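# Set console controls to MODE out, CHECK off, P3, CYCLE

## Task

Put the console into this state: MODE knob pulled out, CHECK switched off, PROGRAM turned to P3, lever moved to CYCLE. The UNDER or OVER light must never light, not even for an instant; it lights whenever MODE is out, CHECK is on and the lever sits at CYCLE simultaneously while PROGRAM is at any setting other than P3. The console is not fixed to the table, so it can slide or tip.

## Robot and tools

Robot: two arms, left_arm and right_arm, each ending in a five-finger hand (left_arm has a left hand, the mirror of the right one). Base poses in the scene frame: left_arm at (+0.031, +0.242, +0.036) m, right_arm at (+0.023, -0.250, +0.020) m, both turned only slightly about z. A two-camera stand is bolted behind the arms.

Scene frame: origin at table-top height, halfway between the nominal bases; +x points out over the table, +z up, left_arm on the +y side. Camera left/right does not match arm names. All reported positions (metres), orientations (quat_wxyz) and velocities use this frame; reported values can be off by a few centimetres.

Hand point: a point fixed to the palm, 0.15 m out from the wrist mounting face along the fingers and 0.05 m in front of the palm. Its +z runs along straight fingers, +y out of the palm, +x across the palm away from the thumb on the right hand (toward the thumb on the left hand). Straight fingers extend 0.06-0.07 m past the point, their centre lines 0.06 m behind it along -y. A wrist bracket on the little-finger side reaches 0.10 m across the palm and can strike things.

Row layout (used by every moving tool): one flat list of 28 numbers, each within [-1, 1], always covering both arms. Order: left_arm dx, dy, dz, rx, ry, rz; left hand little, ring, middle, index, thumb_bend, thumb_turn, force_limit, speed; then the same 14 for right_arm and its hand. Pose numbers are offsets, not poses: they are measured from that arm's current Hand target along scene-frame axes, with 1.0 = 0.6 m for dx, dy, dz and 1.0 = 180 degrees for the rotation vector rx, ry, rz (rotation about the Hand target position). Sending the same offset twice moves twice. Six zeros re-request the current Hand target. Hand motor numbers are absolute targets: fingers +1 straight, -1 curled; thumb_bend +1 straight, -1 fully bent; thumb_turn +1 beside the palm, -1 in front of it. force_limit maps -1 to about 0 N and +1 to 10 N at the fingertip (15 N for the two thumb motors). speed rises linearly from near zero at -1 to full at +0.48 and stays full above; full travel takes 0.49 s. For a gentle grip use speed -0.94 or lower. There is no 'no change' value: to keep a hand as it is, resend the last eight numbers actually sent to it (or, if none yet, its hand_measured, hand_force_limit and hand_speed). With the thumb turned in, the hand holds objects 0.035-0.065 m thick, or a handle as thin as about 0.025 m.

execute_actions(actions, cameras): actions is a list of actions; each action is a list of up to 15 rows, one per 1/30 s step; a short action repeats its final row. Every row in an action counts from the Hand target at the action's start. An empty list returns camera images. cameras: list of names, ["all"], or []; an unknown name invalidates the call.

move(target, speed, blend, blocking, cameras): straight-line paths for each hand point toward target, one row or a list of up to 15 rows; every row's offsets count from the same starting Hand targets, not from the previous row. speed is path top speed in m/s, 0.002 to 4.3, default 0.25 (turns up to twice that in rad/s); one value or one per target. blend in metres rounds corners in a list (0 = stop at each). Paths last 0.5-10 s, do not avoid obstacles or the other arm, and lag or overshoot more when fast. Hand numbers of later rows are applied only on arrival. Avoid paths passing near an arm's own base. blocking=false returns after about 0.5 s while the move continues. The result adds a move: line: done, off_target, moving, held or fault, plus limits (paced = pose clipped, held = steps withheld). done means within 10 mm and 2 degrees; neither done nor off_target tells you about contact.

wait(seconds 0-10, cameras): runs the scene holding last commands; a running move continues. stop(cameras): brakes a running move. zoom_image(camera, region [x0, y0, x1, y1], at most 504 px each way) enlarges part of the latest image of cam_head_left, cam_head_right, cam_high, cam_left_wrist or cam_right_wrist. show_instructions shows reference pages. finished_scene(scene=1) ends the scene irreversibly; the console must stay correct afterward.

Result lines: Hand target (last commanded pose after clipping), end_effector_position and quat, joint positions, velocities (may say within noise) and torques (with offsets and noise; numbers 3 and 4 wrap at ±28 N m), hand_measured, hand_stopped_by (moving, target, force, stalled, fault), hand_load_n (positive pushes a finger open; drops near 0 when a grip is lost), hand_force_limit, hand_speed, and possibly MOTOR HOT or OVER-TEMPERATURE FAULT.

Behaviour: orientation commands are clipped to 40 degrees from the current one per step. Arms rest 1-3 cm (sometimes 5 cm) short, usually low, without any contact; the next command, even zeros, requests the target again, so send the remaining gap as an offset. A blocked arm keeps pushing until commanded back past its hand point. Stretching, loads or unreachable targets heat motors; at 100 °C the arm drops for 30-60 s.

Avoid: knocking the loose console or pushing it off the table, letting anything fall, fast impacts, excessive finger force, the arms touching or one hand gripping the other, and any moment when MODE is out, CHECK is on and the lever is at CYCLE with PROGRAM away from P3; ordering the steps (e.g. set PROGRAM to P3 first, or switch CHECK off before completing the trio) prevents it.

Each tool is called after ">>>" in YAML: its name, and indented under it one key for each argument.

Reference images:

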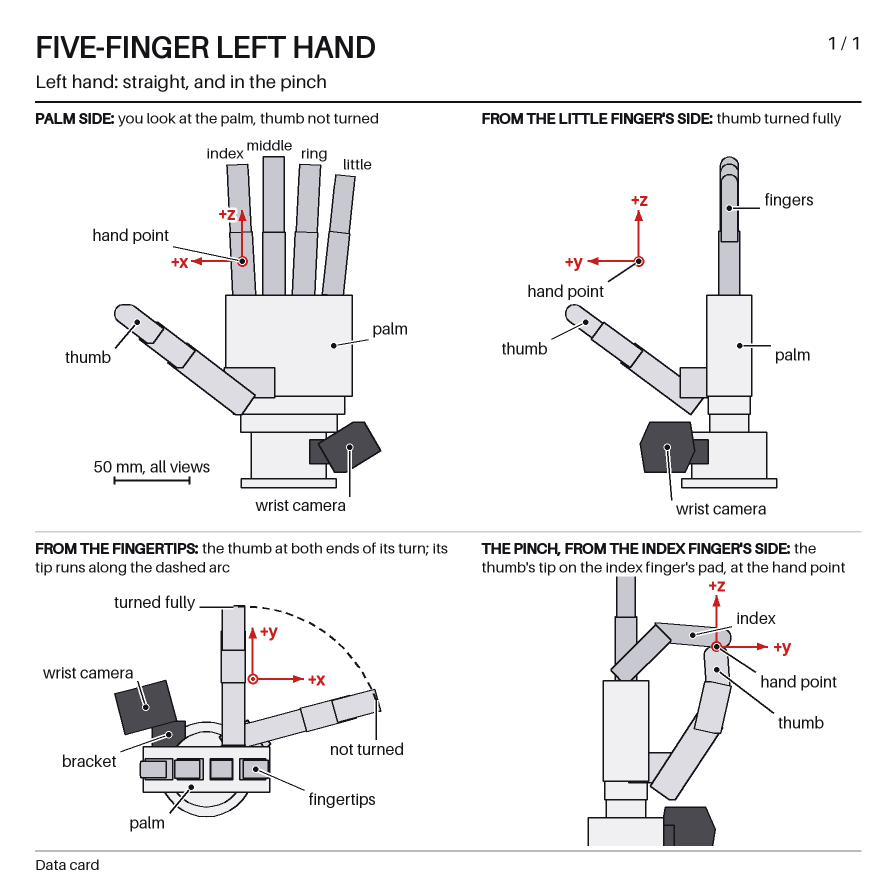

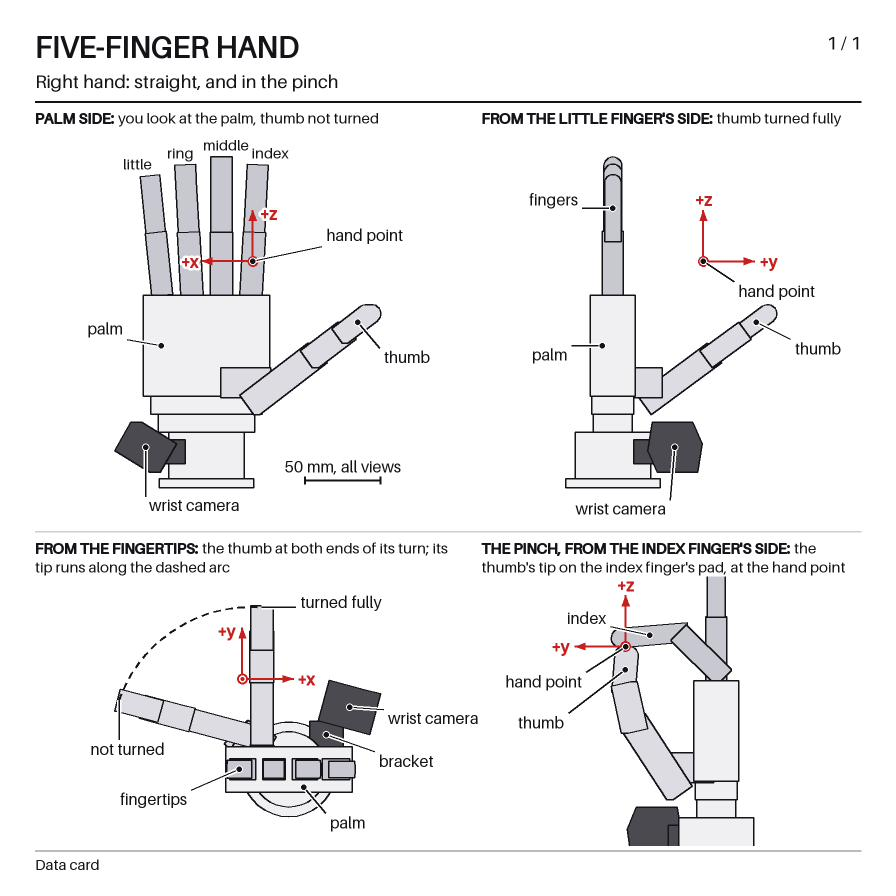

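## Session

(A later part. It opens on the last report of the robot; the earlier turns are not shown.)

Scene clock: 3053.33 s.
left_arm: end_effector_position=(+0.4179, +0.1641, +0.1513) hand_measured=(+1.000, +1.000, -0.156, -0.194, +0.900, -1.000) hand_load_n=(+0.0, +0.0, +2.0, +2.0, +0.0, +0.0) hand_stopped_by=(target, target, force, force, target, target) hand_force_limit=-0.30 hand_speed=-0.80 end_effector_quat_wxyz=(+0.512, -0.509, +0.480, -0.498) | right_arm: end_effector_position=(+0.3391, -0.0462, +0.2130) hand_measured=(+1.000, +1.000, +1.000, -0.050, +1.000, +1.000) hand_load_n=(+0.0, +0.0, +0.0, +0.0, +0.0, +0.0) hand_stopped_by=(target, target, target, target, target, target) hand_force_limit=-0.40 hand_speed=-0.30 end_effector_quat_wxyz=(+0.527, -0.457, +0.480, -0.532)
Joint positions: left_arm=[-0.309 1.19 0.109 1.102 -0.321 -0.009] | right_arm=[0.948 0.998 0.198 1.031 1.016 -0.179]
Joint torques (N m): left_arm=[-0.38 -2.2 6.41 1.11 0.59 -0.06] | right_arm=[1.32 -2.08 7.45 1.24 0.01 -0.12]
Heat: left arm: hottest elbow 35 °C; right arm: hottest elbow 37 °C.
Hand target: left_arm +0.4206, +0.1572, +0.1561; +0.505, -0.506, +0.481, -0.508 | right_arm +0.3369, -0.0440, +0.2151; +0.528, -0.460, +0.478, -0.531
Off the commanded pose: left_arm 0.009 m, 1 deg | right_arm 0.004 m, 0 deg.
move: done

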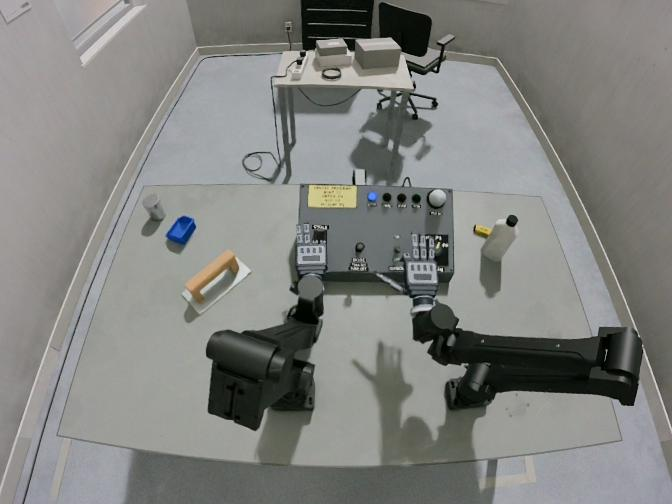

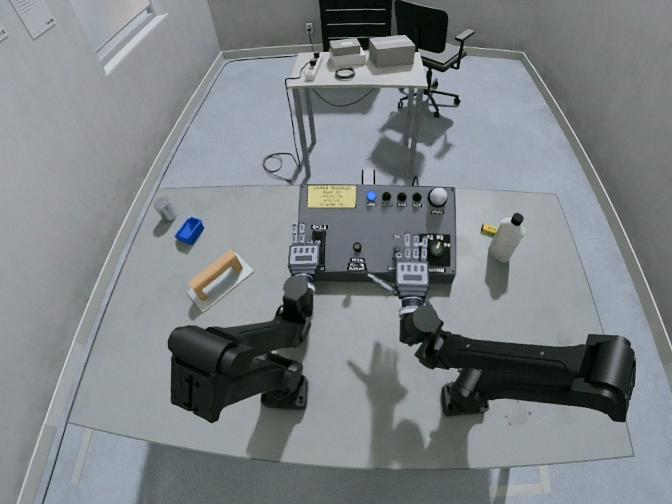

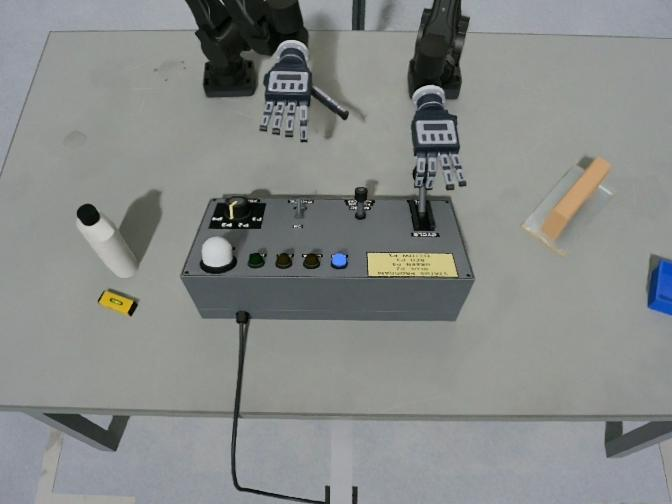

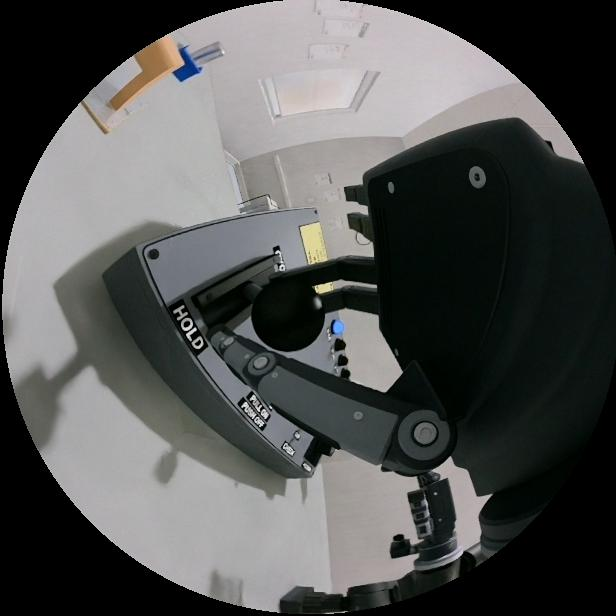

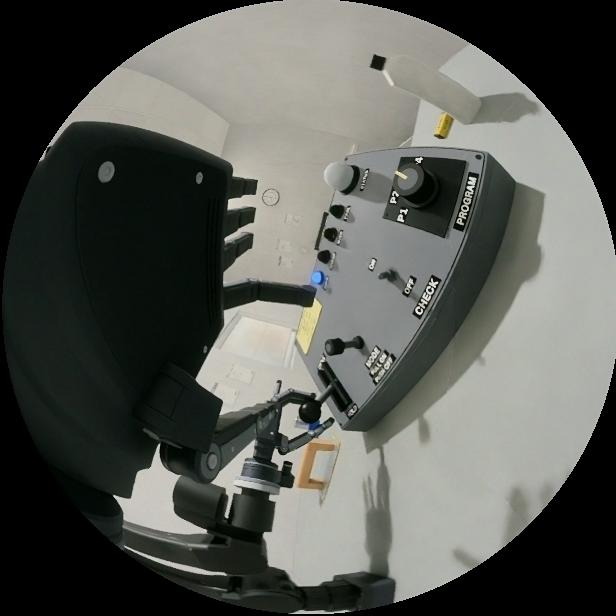

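>>> zoom_image:
  camera: "cam_right_wrist"
  region: [310, 140, 500, 330]

>>> zoom_image:
  camera: "cam_high"
  region: [190, 170, 350, 290]

>>> zoom_image:
  camera: "cam_left_wrist"
  region: [160, 220, 440, 500]

>>> zoom_image:
  camera: "cam_high"
  region: [380, 70, 500, 260]

Scaled by 2.653 from the camera's 616x616 image, which has a finer 880x880 frame.

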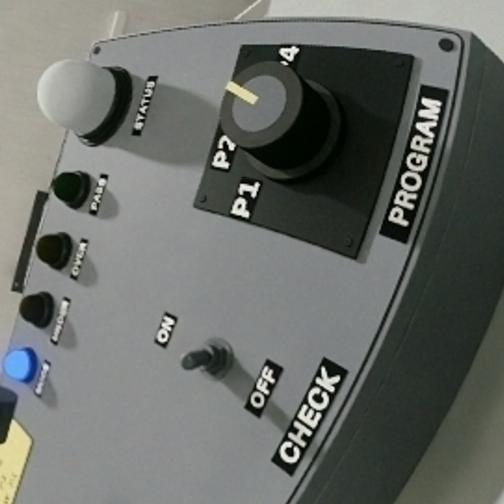

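Scaled by 3.150.

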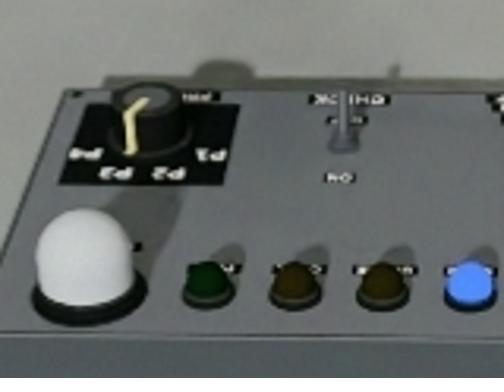

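Scaled by 1.800 from the camera's 616x616 image, which has a finer 880x880 frame.

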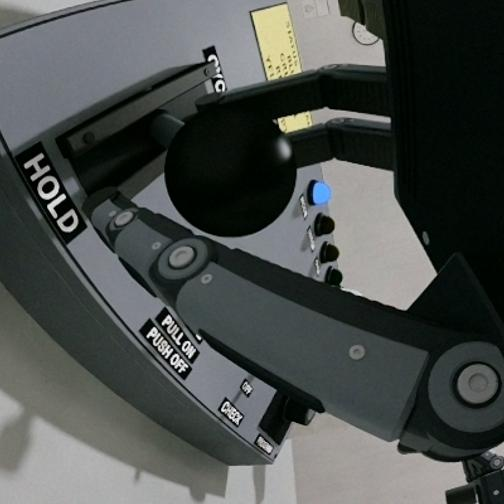

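Scaled by 2.653.

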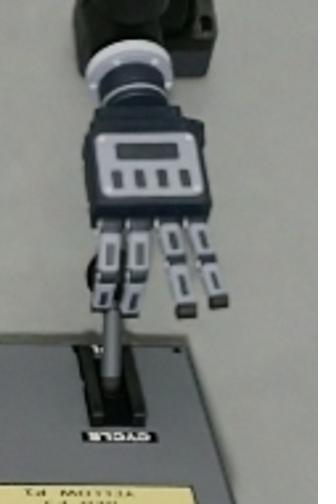

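>>> move:
  target: [0,0,0,0,0,0,1,1,-0.4,-0.4,0.3,-1,-0.5,-0.8,0,0,0,0,0,0,1,1,1,-0.05,1,1,-0.4,-0.3]
  speed: 0.1
  cameras: ["cam_left_wrist","cam_high"]

>>> zoom_image:
  camera: "cam_left_wrist"
  region: [160, 220, 440, 500]

Scene clock: 3068.70 s.
left_arm: end_effector_position=(+0.4179, +0.1641, +0.1513) hand_measured=(+1.000, +1.000, -0.156, -0.194, +0.666, -1.000) hand_load_n=(+0.0, +0.0, +3.5, +3.0, +4.5, +0.0) hand_stopped_by=(target, target, force, force, force, target) hand_force_limit=-0.50 hand_speed=-0.80 end_effector_quat_wxyz=(+0.512, -0.509, +0.480, -0.498) | right_arm: end_effector_position=(+0.3391, -0.0462, +0.2129) hand_measured=(+1.000, +1.000, +1.000, -0.050, +1.000, +1.000) hand_load_n=(+0.0, -0.5, +0.0, +0.0, +0.0, -0.5) hand_stopped_by=(target, target, target, target, target, target) hand_force_limit=-0.40 hand_speed=-0.30 end_effector_quat_wxyz=(+0.527, -0.457, +0.480, -0.532)
Joint positions: left_arm=[-0.309 1.19 0.109 1.102 -0.321 -0.009] | right_arm=[0.948 0.998 0.198 1.031 1.016 -0.179]
Joint torques (N m): left_arm=[-1.03 -2.08 6.32 1.25 0.65 -0.01] | right_arm=[1.38 -2.32 7.54 1.17 0.01 -0.1]
Heat: left arm: hottest elbow 35 °C; right arm: hottest elbow 39 °C.
Hand target: left_arm +0.4206, +0.1572, +0.1561; +0.505, -0.506, +0.481, -0.508 | right_arm +0.3369, -0.0440, +0.2150; +0.527, -0.460, +0.478, -0.531
Off the commanded pose: left_arm 0.009 m, 1 deg | right_arm 0.004 m, 0 deg.
move: done
Images, in order (width x height): cam_high 672x504, cam_left_wrist 616x616.

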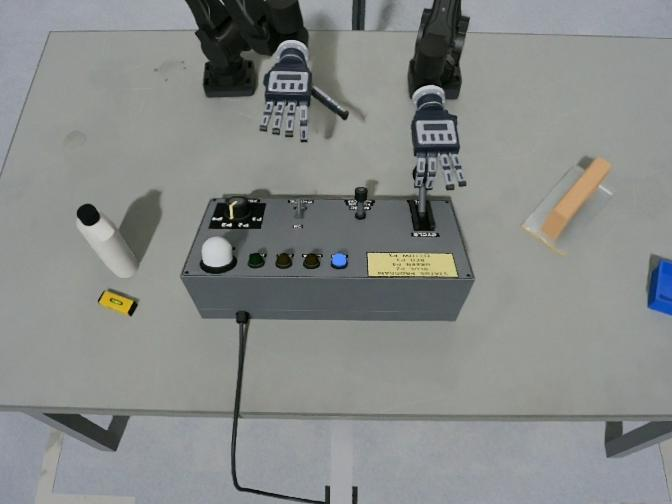

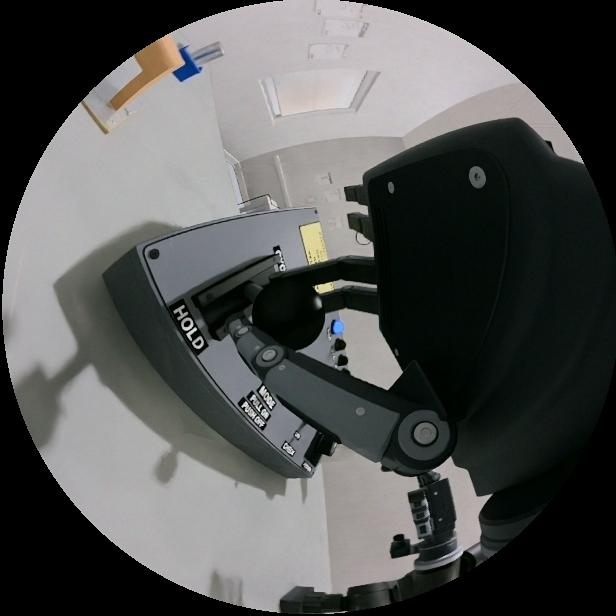

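Scaled by 1.800 from the camera's 616x616 image, which has a finer 880x880 frame.

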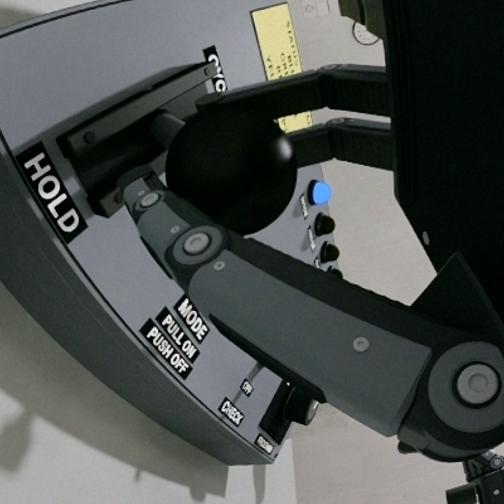

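>>> move:
  target:
    - [0,0,0,0,0,0,1,1,-0.4,-0.4,0.3,-1,-0.5,-0.8,0,0,0,0,0,0,1,1,1,-0.05,1,1,-0.4,-0.3]
    - [0.05,0,0.035,0,0,0,1,1,-0.4,-0.4,0.3,-1,-0.5,-0.8,0,0,0,0,0,0,1,1,1,-0.05,1,1,-0.4,-0.3]
  speed: 0.06
  cameras: ["cam_left_wrist","cam_high"]

>>> zoom_image:
  camera: "cam_left_wrist"
  region: [160, 220, 440, 500]

>>> zoom_image:
  camera: "cam_high"
  region: [380, 70, 500, 260]

Scene clock: 3086.80 s.
left_arm: end_effector_position=(+0.4225, +0.1651, +0.1485) hand_measured=(+1.000, +1.000, -0.156, -0.194, +0.666, -1.000) hand_load_n=(-0.5, +0.0, +3.0, +1.5, +9.0, +1.5) hand_stopped_by=(target, target, force, force, force, target) hand_force_limit=-0.50 hand_speed=-0.80 end_effector_quat_wxyz=(+0.501, -0.515, +0.498, -0.486) | right_arm: end_effector_position=(+0.3391, -0.0462, +0.2129) hand_measured=(+1.000, +1.000, +1.000, -0.050, +1.000, +1.000) hand_load_n=(+0.0, -0.5, +0.0, +0.0, +0.0, +0.0) hand_stopped_by=(target, target, target, target, target, target) hand_force_limit=-0.40 hand_speed=-0.30 end_effector_quat_wxyz=(+0.527, -0.457, +0.480, -0.532)
Joint positions: left_arm=[-0.286 1.143 0.135 0.98 -0.287 -0.008] | right_arm=[0.948 0.998 0.198 1.031 1.016 -0.179]
Joint torques (N m): left_arm=[0.85 -1.61 12.46 1.17 0.71 0.01] | right_arm=[1.38 -2.37 7.41 1.24 0 -0.11]
Heat: left arm: hottest elbow 35 °C; right arm: hottest elbow 40 °C.
Hand target: left_arm +0.4506, +0.1572, +0.1771; +0.505, -0.506, +0.481, -0.508 | right_arm +0.3369, -0.0440, +0.2150; +0.527, -0.460, +0.478, -0.531
Off the commanded pose: left_arm 0.041 m, 3 deg | right_arm 0.004 m, 0 deg.
move: off_target (left_arm)
Images, in order (width x height): cam_high 672x504, cam_left_wrist 616x616.

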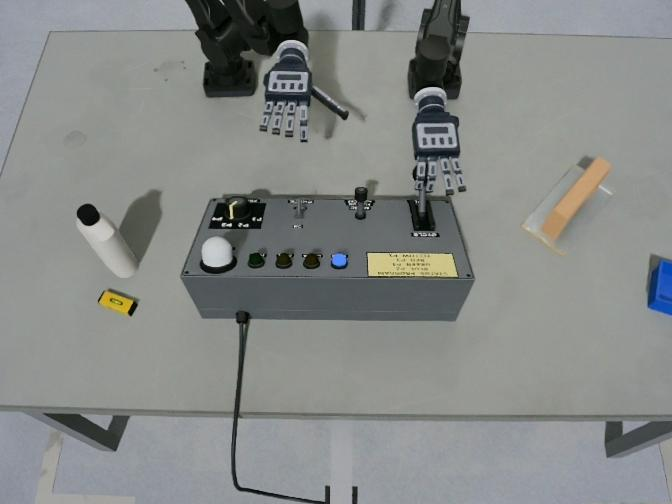

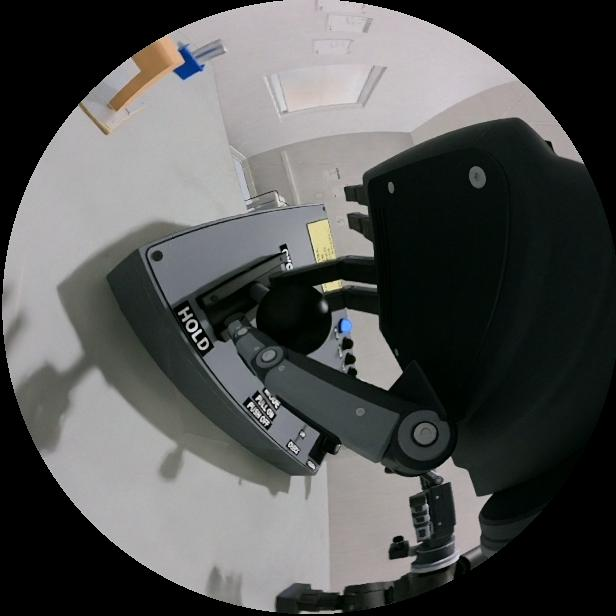

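Scaled by 1.800 from the camera's 616x616 image, which has a finer 880x880 frame.

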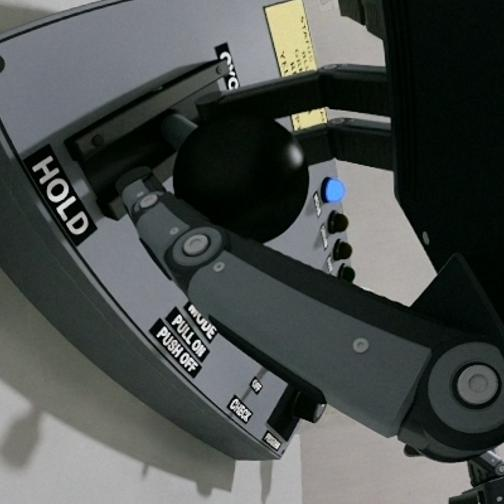

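Scaled by 2.653.

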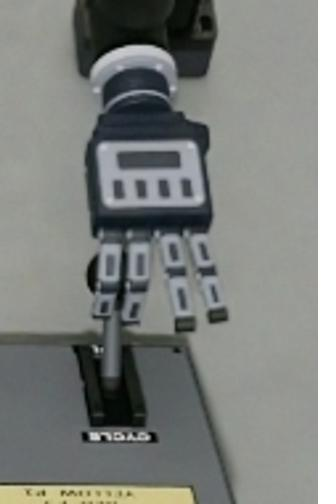

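>>> move:
  target: [0.03,0,0.01,0,0,0,1,1,-0.4,-0.4,0.3,-1,-0.5,-0.8,0,0,0,0,0,0,1,1,1,-0.05,1,1,-0.4,-0.3]
  speed: 0.05
  cameras: ["cam_left_wrist","cam_high"]

>>> zoom_image:
  camera: "cam_left_wrist"
  region: [160, 220, 440, 500]

>>> zoom_image:
  camera: "cam_high"
  region: [380, 70, 500, 260]

Scene clock: 3098.57 s.
left_arm: end_effector_position=(+0.4253, +0.1654, +0.1476) hand_measured=(+1.000, +1.000, -0.156, -0.194, +0.668, -1.000) hand_load_n=(+0.0, +0.0, +2.5, +3.0, +14.5, +1.0) hand_stopped_by=(target, target, force, force, force, target) hand_force_limit=-0.50 hand_speed=-0.80 end_effector_quat_wxyz=(+0.496, -0.515, +0.504, -0.483) | right_arm: end_effector_position=(+0.3391, -0.0462, +0.2129) hand_measured=(+1.000, +1.000, +1.000, -0.050, +1.000, +1.000) hand_load_n=(+0.0, +0.0, +0.0, +0.0, +0.0, -0.5) hand_stopped_by=(target, target, target, target, target, target) hand_force_limit=-0.40 hand_speed=-0.30 end_effector_quat_wxyz=(+0.527, -0.457, +0.480, -0.532)
Joint positions: left_arm=[-0.274 1.138 0.147 0.95 -0.266 -0.008] | right_arm=[0.948 0.998 0.198 1.031 1.016 -0.179]
Joint torques (N m): left_arm=[1.38 -0.09 15.27 1.18 0.61 -0.05] | right_arm=[1.32 -2.49 7.35 1.16 0 -0.11]
Heat: left arm: hottest elbow 38 °C; right arm: hottest elbow 41 °C.
Hand target: left_arm +0.4687, +0.1573, +0.1832; +0.505, -0.506, +0.481, -0.508 | right_arm +0.3369, -0.0440, +0.2150; +0.527, -0.460, +0.478, -0.531
Off the commanded pose: left_arm 0.057 m, 4 deg | right_arm 0.004 m, 0 deg.
move: off_target (left_arm)
Images, in order (width x height): cam_high 672x504, cam_left_wrist 616x616.

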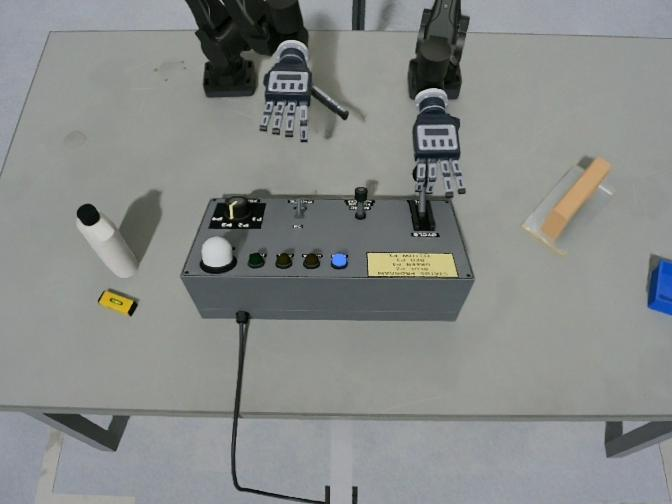

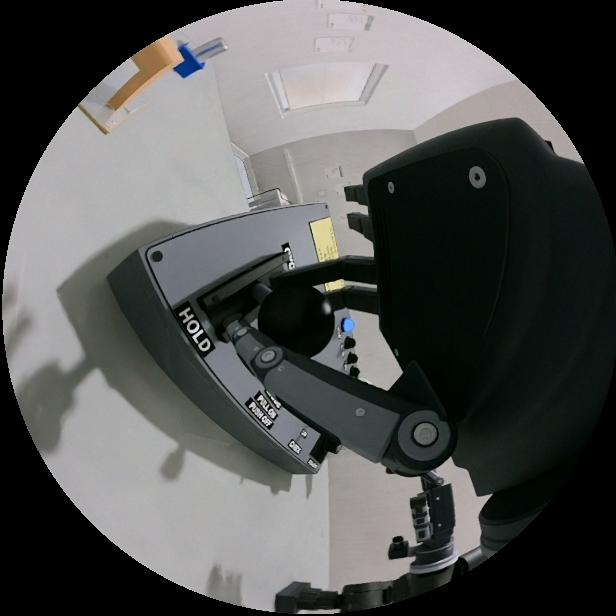

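Scaled by 1.800 from the camera's 616x616 image, which has a finer 880x880 frame.

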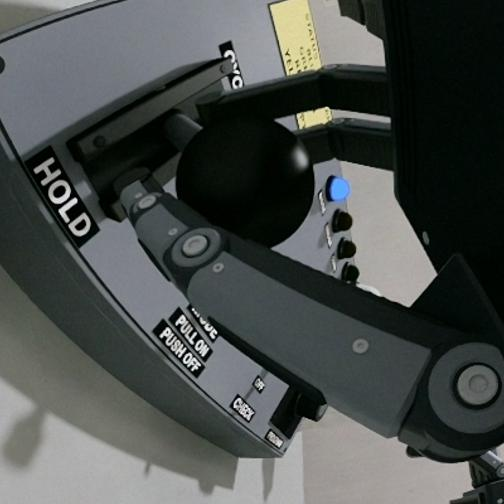

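Scaled by 2.653.

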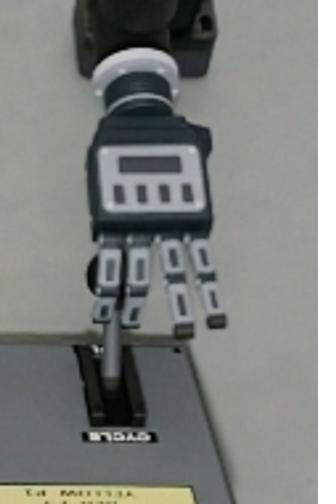

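>>> move:
  target: [0,0,0,0,0,0,1,1,0.4,0.4,0.3,-1,-0.5,-0.5,0,0,0,0,0,0,1,1,1,-0.05,1,1,-0.4,-0.3]
  speed: 0.05
  cameras: ["cam_left_wrist","cam_high"]

>>> zoom_image:
  camera: "cam_left_wrist"
  region: [160, 220, 440, 500]

>>> zoom_image:
  camera: "cam_high"
  region: [380, 70, 500, 260]

Scene clock: 3178.20 s.
left_arm: end_effector_position=(+0.4306, +0.1618, +0.1399) hand_measured=(+1.000, +1.000, +0.400, +0.400, +0.666, -1.000) hand_load_n=(+0.0, +0.0, +0.0, +0.0, +3.0, -0.5) hand_stopped_by=(target, target, target, target, force, target) hand_force_limit=-0.50 hand_speed=-0.50 end_effector_quat_wxyz=(+0.488, -0.518, +0.516, -0.477) | right_arm: end_effector_position=(+0.3391, -0.0462, +0.2129) hand_measured=(+1.000, +1.000, +1.000, -0.050, +1.000, +1.000) hand_load_n=(+0.0, -0.5, +0.0, +0.0, +0.0, -0.5) hand_stopped_by=(target, target, target, target, target, target) hand_force_limit=-0.40 hand_speed=-0.30 end_effector_quat_wxyz=(+0.527, -0.457, +0.480, -0.532)
Joint positions: left_arm=[-0.274 1.17 0.167 0.932 -0.255 -0.008] | right_arm=[0.948 0.998 0.198 1.031 1.016 -0.179]
Joint torques (N m): left_arm=[0.91 -1.96 13.78 2.29 0.17 -0.04] | right_arm=[1.61 -2.43 7.46 1.17 0.01 -0.09]
Heat: left arm: hottest elbow 54 °C; right arm: hottest elbow 42 °C.
Hand target: left_arm +0.4687, +0.1571, +0.1831; +0.505, -0.506, +0.481, -0.508 | right_arm +0.3369, -0.0440, +0.2150; +0.527, -0.460, +0.478, -0.531
Off the commanded pose: left_arm 0.058 m, 6 deg | right_arm 0.004 m, 0 deg.
move: off_target (left_arm)
Images, in order (width x height): cam_high 672x504, cam_left_wrist 616x616.

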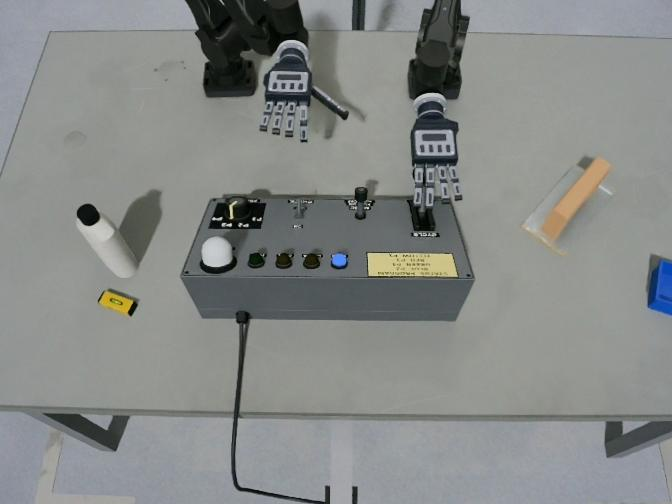

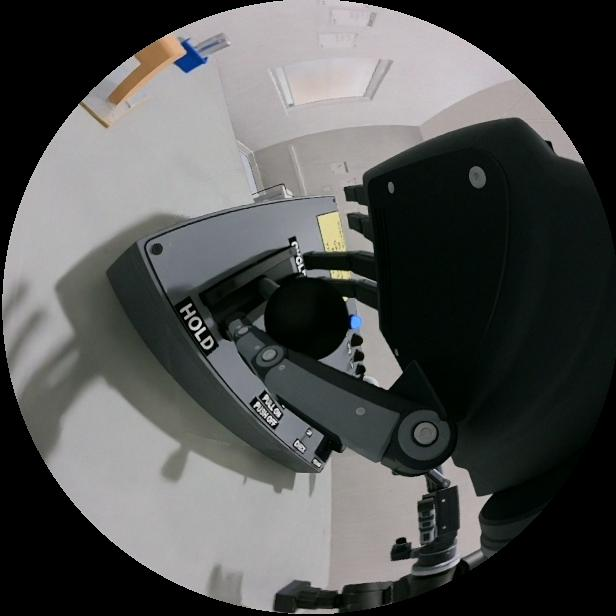

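Scaled by 1.800 from the camera's 616x616 image, which has a finer 880x880 frame.

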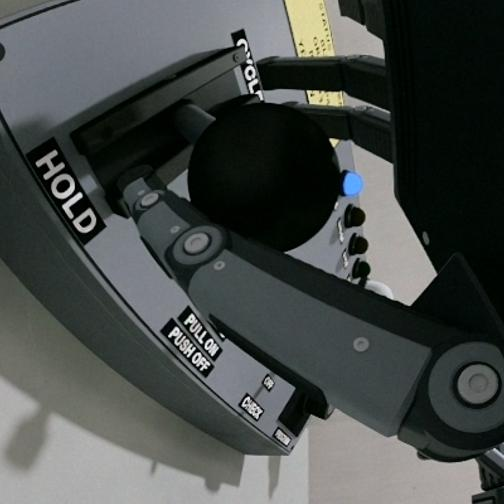

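Scaled by 2.653.

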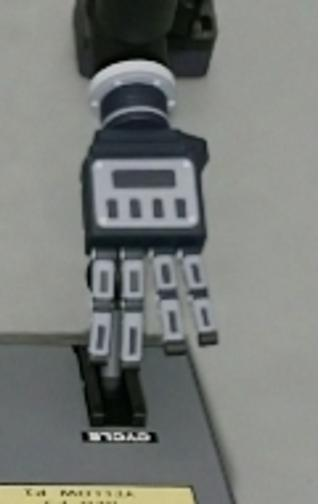

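>>> move:
  target: [0.0333,0.003,0.0417,0,0,0,1,1,0.4,0.4,0.3,-1,-0.5,-0.5,0,0,0,0,0,0,1,1,1,-0.05,1,1,-0.4,-0.3]
  speed: 0.04
  cameras: ["cam_left_wrist","cam_high"]

Scene clock: 3203.23 s.
left_arm: end_effector_position=(+0.4335, +0.1609, +0.1360) hand_measured=(+1.000, +1.000, +0.400, +0.400, +0.666, -1.000) hand_load_n=(+0.0, +0.0, +0.0, +0.0, +5.0, +0.5) hand_stopped_by=(target, target, target, target, force, target) hand_force_limit=-0.50 hand_speed=-0.50 end_effector_quat_wxyz=(-0.472, +0.526, -0.537, +0.461) | right_arm: end_effector_position=(+0.3391, -0.0462, +0.2129) hand_measured=(+1.000, +1.000, +1.000, -0.050, +1.000, +1.000) hand_load_n=(+0.0, +0.0, +0.0, +0.0, +0.0, -0.5) hand_stopped_by=(target, target, target, target, target, target) hand_force_limit=-0.40 hand_speed=-0.30 end_effector_quat_wxyz=(+0.527, -0.457, +0.480, -0.532)
Joint positions: left_arm=[-0.261 1.13 0.201 0.795 -0.228 -0.008] | right_arm=[0.948 0.998 0.198 1.031 1.016 -0.179]
Joint torques (N m): left_arm=[1.9 -3.19 16.85 2.7 0.07 -0.04] | right_arm=[1.55 -2.49 7.39 1.13 -0.02 -0.11]
Heat: left arm: hottest elbow 56 °C; right arm: hottest elbow 42 °C.
Hand target: left_arm +0.4886, +0.1589, +0.2081; -0.505, +0.506, -0.481, +0.508 | right_arm +0.3369, -0.0440, +0.2150; +0.527, -0.460, +0.478, -0.531
Off the commanded pose: left_arm 0.091 m, 10 deg | right_arm 0.004 m, 0 deg.
move: off_target (left_arm)
Images, in order (width x height): cam_high 672x504, cam_left_wrist 616x616.

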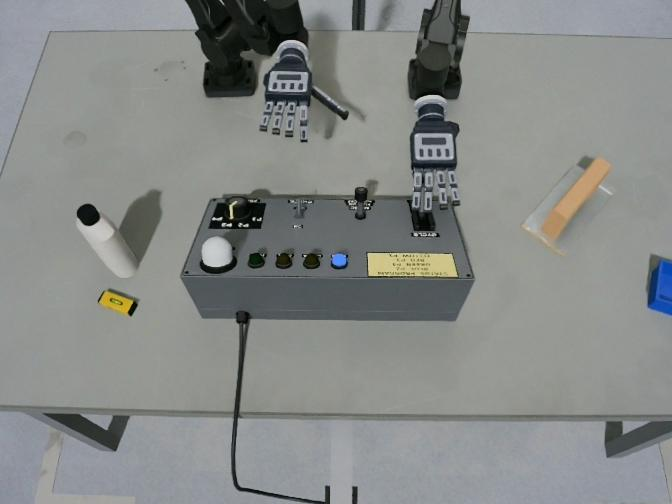

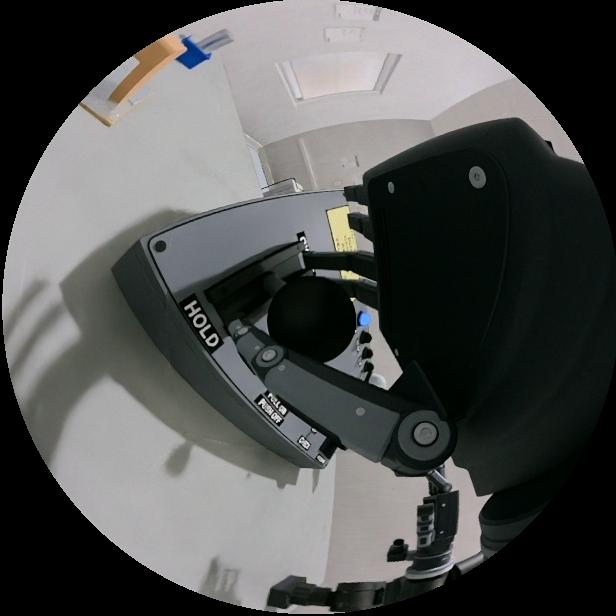

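>>> move:
  target:
    - [-0.1,0.003,-0.095,0,0,0,1,1,1,1,0.9,-1,-0.5,-0.5,0,0,0,0,0,0,1,1,1,-0.05,1,1,-0.4,-0.3]
    - [-0.25,-0.003,-0.06,0,0,0,1,1,1,1,0.9,-1,-0.5,-0.5,0,0,0,0,0,0,1,1,1,-0.05,1,1,-0.4,-0.3]
  speed: 0.08
  cameras: ["cam_left_wrist","cam_high"]

Scene clock: 3232.07 s.
left_arm: end_effector_position=(+0.3667, +0.1605, +0.1651) hand_measured=(+1.000, +1.000, +1.000, +1.000, +0.902, -1.000) hand_load_n=(+0.0, +0.0, +0.0, +0.0, +0.0, +0.0) hand_stopped_by=(target, target, target, target, force, target) hand_force_limit=-0.50 hand_speed=-0.50 end_effector_quat_wxyz=(+0.510, -0.509, +0.475, -0.505) | right_arm: end_effector_position=(+0.3391, -0.0462, +0.2129) hand_measured=(+1.000, +1.000, +1.000, -0.050, +1.000, +1.000) hand_load_n=(+0.0, +0.0, -0.5, +0.0, +0.0, -0.5) hand_stopped_by=(target, target, target, target, target, target) hand_force_limit=-0.40 hand_speed=-0.30 end_effector_quat_wxyz=(+0.527, -0.457, +0.480, -0.532)
Joint positions: left_arm=[-0.415 0.775 0.014 0.794 -0.422 -0.015] | right_arm=[0.948 0.998 0.198 1.031 1.016 -0.179]
Joint torques (N m): left_arm=[0.67 0.67 7.68 2.45 0.17 0.04] | right_arm=[1.26 -2.84 7.49 1.07 -0.01 -0.1]
Heat: left arm: hottest elbow 62 °C; right arm: hottest elbow 42 °C.
Hand target: left_arm +0.3688, +0.1619, +0.1681; +0.513, -0.508, +0.471, -0.507 (not the last commanded pose) | right_arm +0.3369, -0.0440, +0.2150; +0.527, -0.460, +0.478, -0.531
Off the commanded pose: left_arm 0.029 m, 1 deg | right_arm 0.004 m, 0 deg.
move: held (left_arm; a check stopped the path); path passed 1 of 2 targets; limits=held
pose unreachable (left arm): on one or more control steps of this call, first in action 0 (counted from 0), this arm could not follow its commanded pose, so it was not sent that pose on those steps. It may still have moved: this result reports where it is.
cause: moving toward the commanded pose would bring two parts of the arm too close to each other (joints 2 (shoulder) and 3 (elbow) lie between them).
Images, in order (width x height): cam_high 672x504, cam_left_wrist 616x616.

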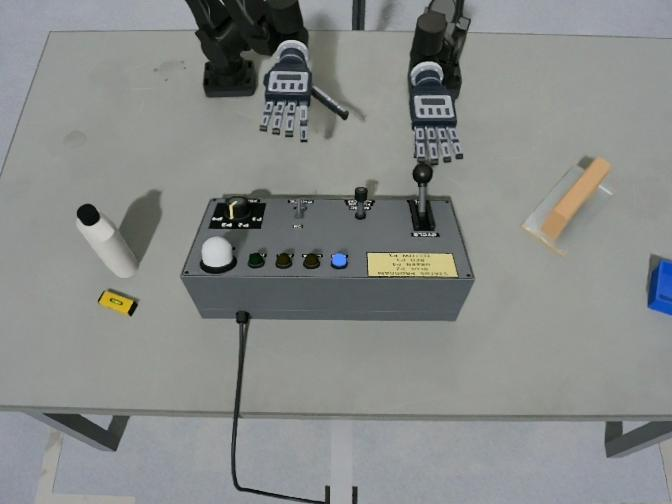

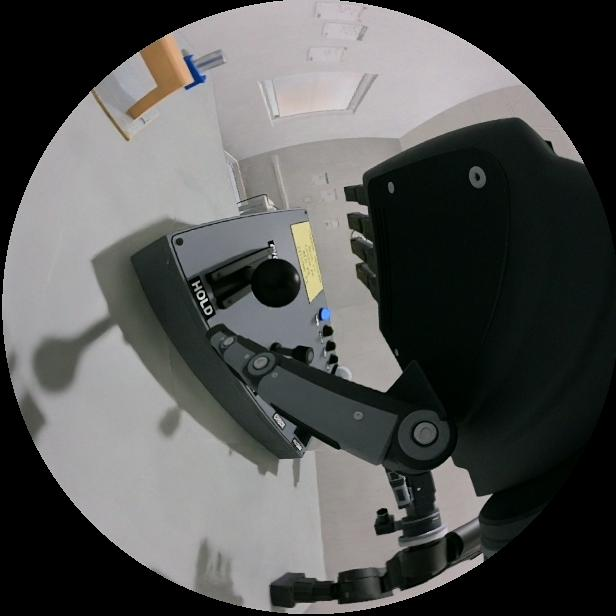

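>>> move:
  target:
    - [0,0,0.11,0,0,0,1,1,1,1,0.9,-1,-0.5,-0.5,0,0,0,0,0,0,1,1,1,-0.05,1,1,-0.4,-0.3]
    - [0,0,0.115,0,0,0,-1,-1,-1,-1,1,1,-0.3,-0.3,0,0,0,0,0,0,1,1,1,-0.05,1,1,-0.4,-0.3]
  speed: 0.1
  cameras: ["cam_left_wrist","cam_high"]

Scene clock: 3253.90 s.
left_arm: end_effector_position=(+0.3572, +0.1648, +0.1996) hand_measured=(-1.000, -1.000, -1.000, -1.000, +1.000, +1.000) hand_load_n=(+0.0, +0.0, +0.0, +0.0, +0.0, -0.5) hand_stopped_by=(target, target, target, target, target, target) hand_force_limit=-0.30 hand_speed=-0.30 end_effector_quat_wxyz=(+0.504, -0.516, +0.491, -0.488) | right_arm: end_effector_position=(+0.3391, -0.0462, +0.2129) hand_measured=(+1.000, +1.000, +1.000, -0.050, +1.000, +1.000) hand_load_n=(+0.0, +0.0, +0.0, +0.0, +0.0, -0.5) hand_stopped_by=(target, target, target, target, target, target) hand_force_limit=-0.40 hand_speed=-0.30 end_effector_quat_wxyz=(+0.527, -0.457, +0.480, -0.532)
Joint positions: left_arm=[-0.415 0.431 0.104 0.311 -0.425 -0.015] | right_arm=[0.948 0.998 0.198 1.031 1.016 -0.179]
Joint torques (N m): left_arm=[0.62 0.73 14.65 1.37 0.12 0.05] | right_arm=[1.14 -2.43 7.39 1.18 -0.02 -0.1]
Heat: left arm: hottest elbow 55 °C; right arm: hottest elbow 42 °C.
Hand target: left_arm +0.3687, +0.1619, +0.2369; +0.513, -0.508, +0.471, -0.507 | right_arm +0.3369, -0.0440, +0.2150; +0.527, -0.460, +0.478, -0.531
Off the commanded pose: left_arm 0.039 m, 3 deg | right_arm 0.004 m, 0 deg.
move: off_target (left_arm); target 2's new numbers were sent with left_arm's hand 0.039 m and 3 deg from that target
Images, in order (width x height): cam_high 672x504, cam_left_wrist 616x616.

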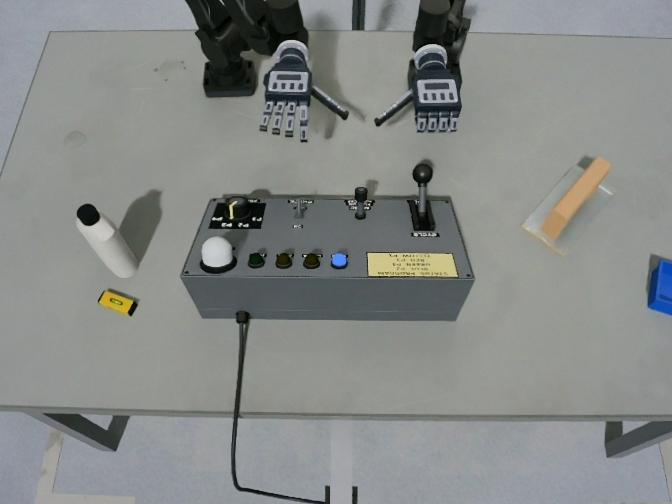

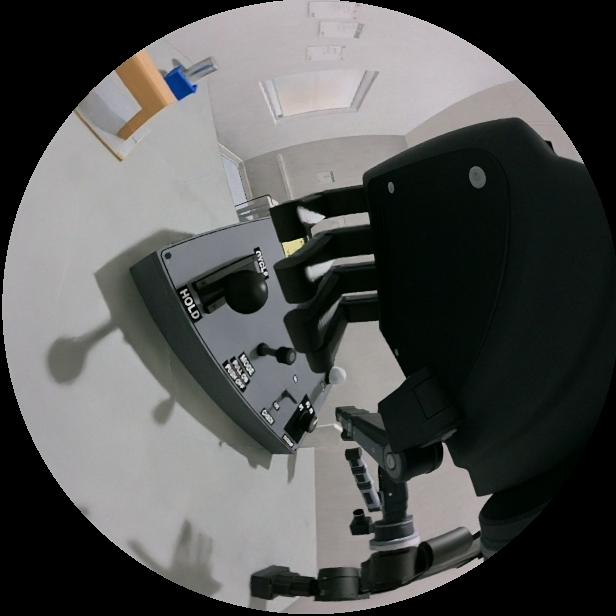

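>>> zoom_image:
  camera: "cam_high"
  region: [370, 30, 490, 220]

Scaled by 2.653.

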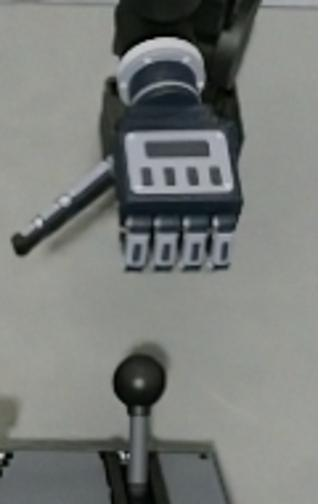

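>>> move:
  target: [-0.005,-0.005,-0.1717,0,0,0,-1,-1,-1,-1,1,1,-0.3,-0.3,0,0,0,0,0,0,1,1,1,-0.05,1,1,-0.4,-0.3]
  speed: 0.1
  cameras: ["cam_left_wrist","cam_high"]

>>> zoom_image:
  camera: "cam_high"
  region: [370, 30, 490, 220]

>>> zoom_image:
  camera: "cam_left_wrist"
  region: [160, 180, 440, 460]

Scene clock: 3269.60 s.
left_arm: end_effector_position=(+0.3600, +0.1638, +0.1688) hand_measured=(-1.000, -1.000, -1.000, -1.000, +1.000, +1.000) hand_load_n=(+0.0, +0.0, +0.0, +0.0, +0.0, -0.5) hand_stopped_by=(target, target, target, target, target, target) hand_force_limit=-0.30 hand_speed=-0.30 end_effector_quat_wxyz=(+0.506, -0.514, +0.486, -0.493) | right_arm: end_effector_position=(+0.3391, -0.0462, +0.2129) hand_measured=(+1.000, +1.000, +1.000, -0.050, +1.000, +1.000) hand_load_n=(+0.0, +0.0, +0.0, +0.0, +0.0, -0.5) hand_stopped_by=(target, target, target, target, target, target) hand_force_limit=-0.40 hand_speed=-0.30 end_effector_quat_wxyz=(+0.527, -0.457, +0.480, -0.532)
Joint positions: left_arm=[-0.415 0.617 0.029 0.587 -0.426 -0.015] | right_arm=[0.948 0.998 0.198 1.031 1.016 -0.179]
Joint torques (N m): left_arm=[0.15 0.15 9.26 1.29 0.07 0.08] | right_arm=[1.38 -2.78 7.49 1.1 -0.02 -0.1]
Heat: left arm: hottest elbow 56 °C; right arm: hottest elbow 42 °C.
Hand target: left_arm +0.3615, +0.1632, +0.1744; +0.508, -0.513, +0.482, -0.497 (not the last commanded pose) | right_arm +0.3369, -0.0440, +0.2150; +0.527, -0.460, +0.478, -0.531
Off the commanded pose: left_arm 0.036 m, 3 deg | right_arm 0.004 m, 0 deg.
move: held (left_arm; a check stopped the path); limits=held
pose unreachable (left arm): on one or more control steps of this call, first in action 0 (counted from 0), this arm could not follow its commanded pose, so it was not sent that pose on those steps. It may still have moved: this result reports where it is.
cause: moving toward the commanded pose would bring two parts of the arm too close to each other (joints 2 (shoulder) and 3 (elbow) lie between them).
Images, in order (width x height): cam_high 672x504, cam_left_wrist 616x616.

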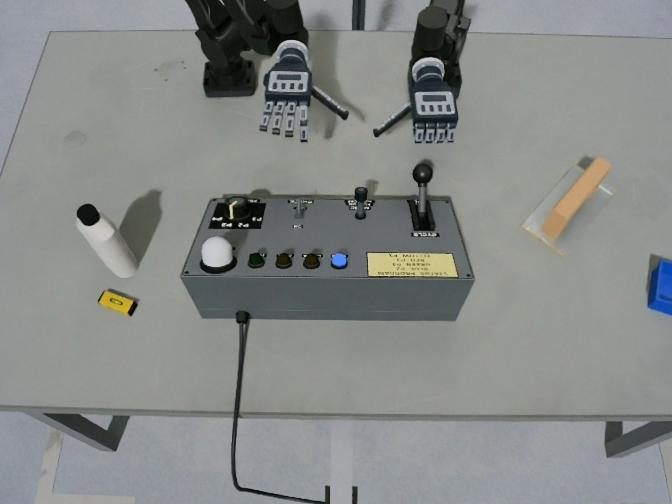

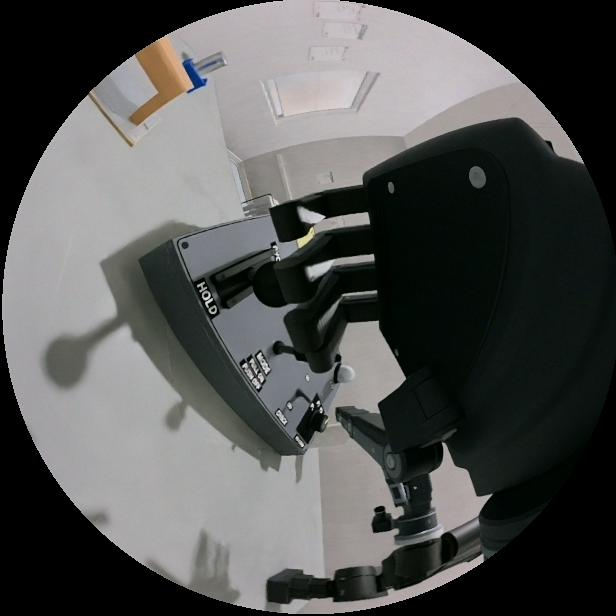

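Scaled by 2.653.

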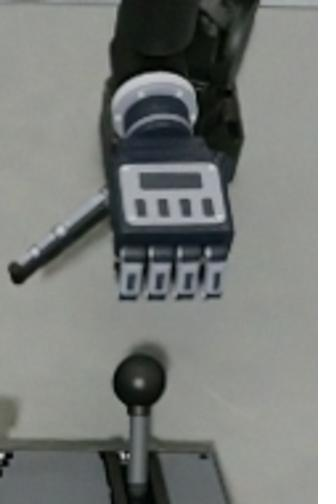

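Scaled by 1.800 from the camera's 616x616 image, which has a finer 880x880 frame.

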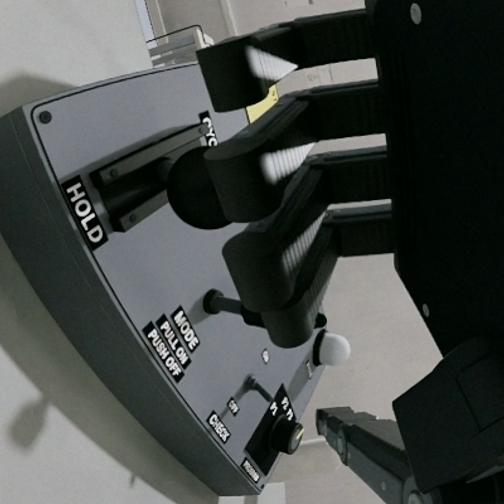

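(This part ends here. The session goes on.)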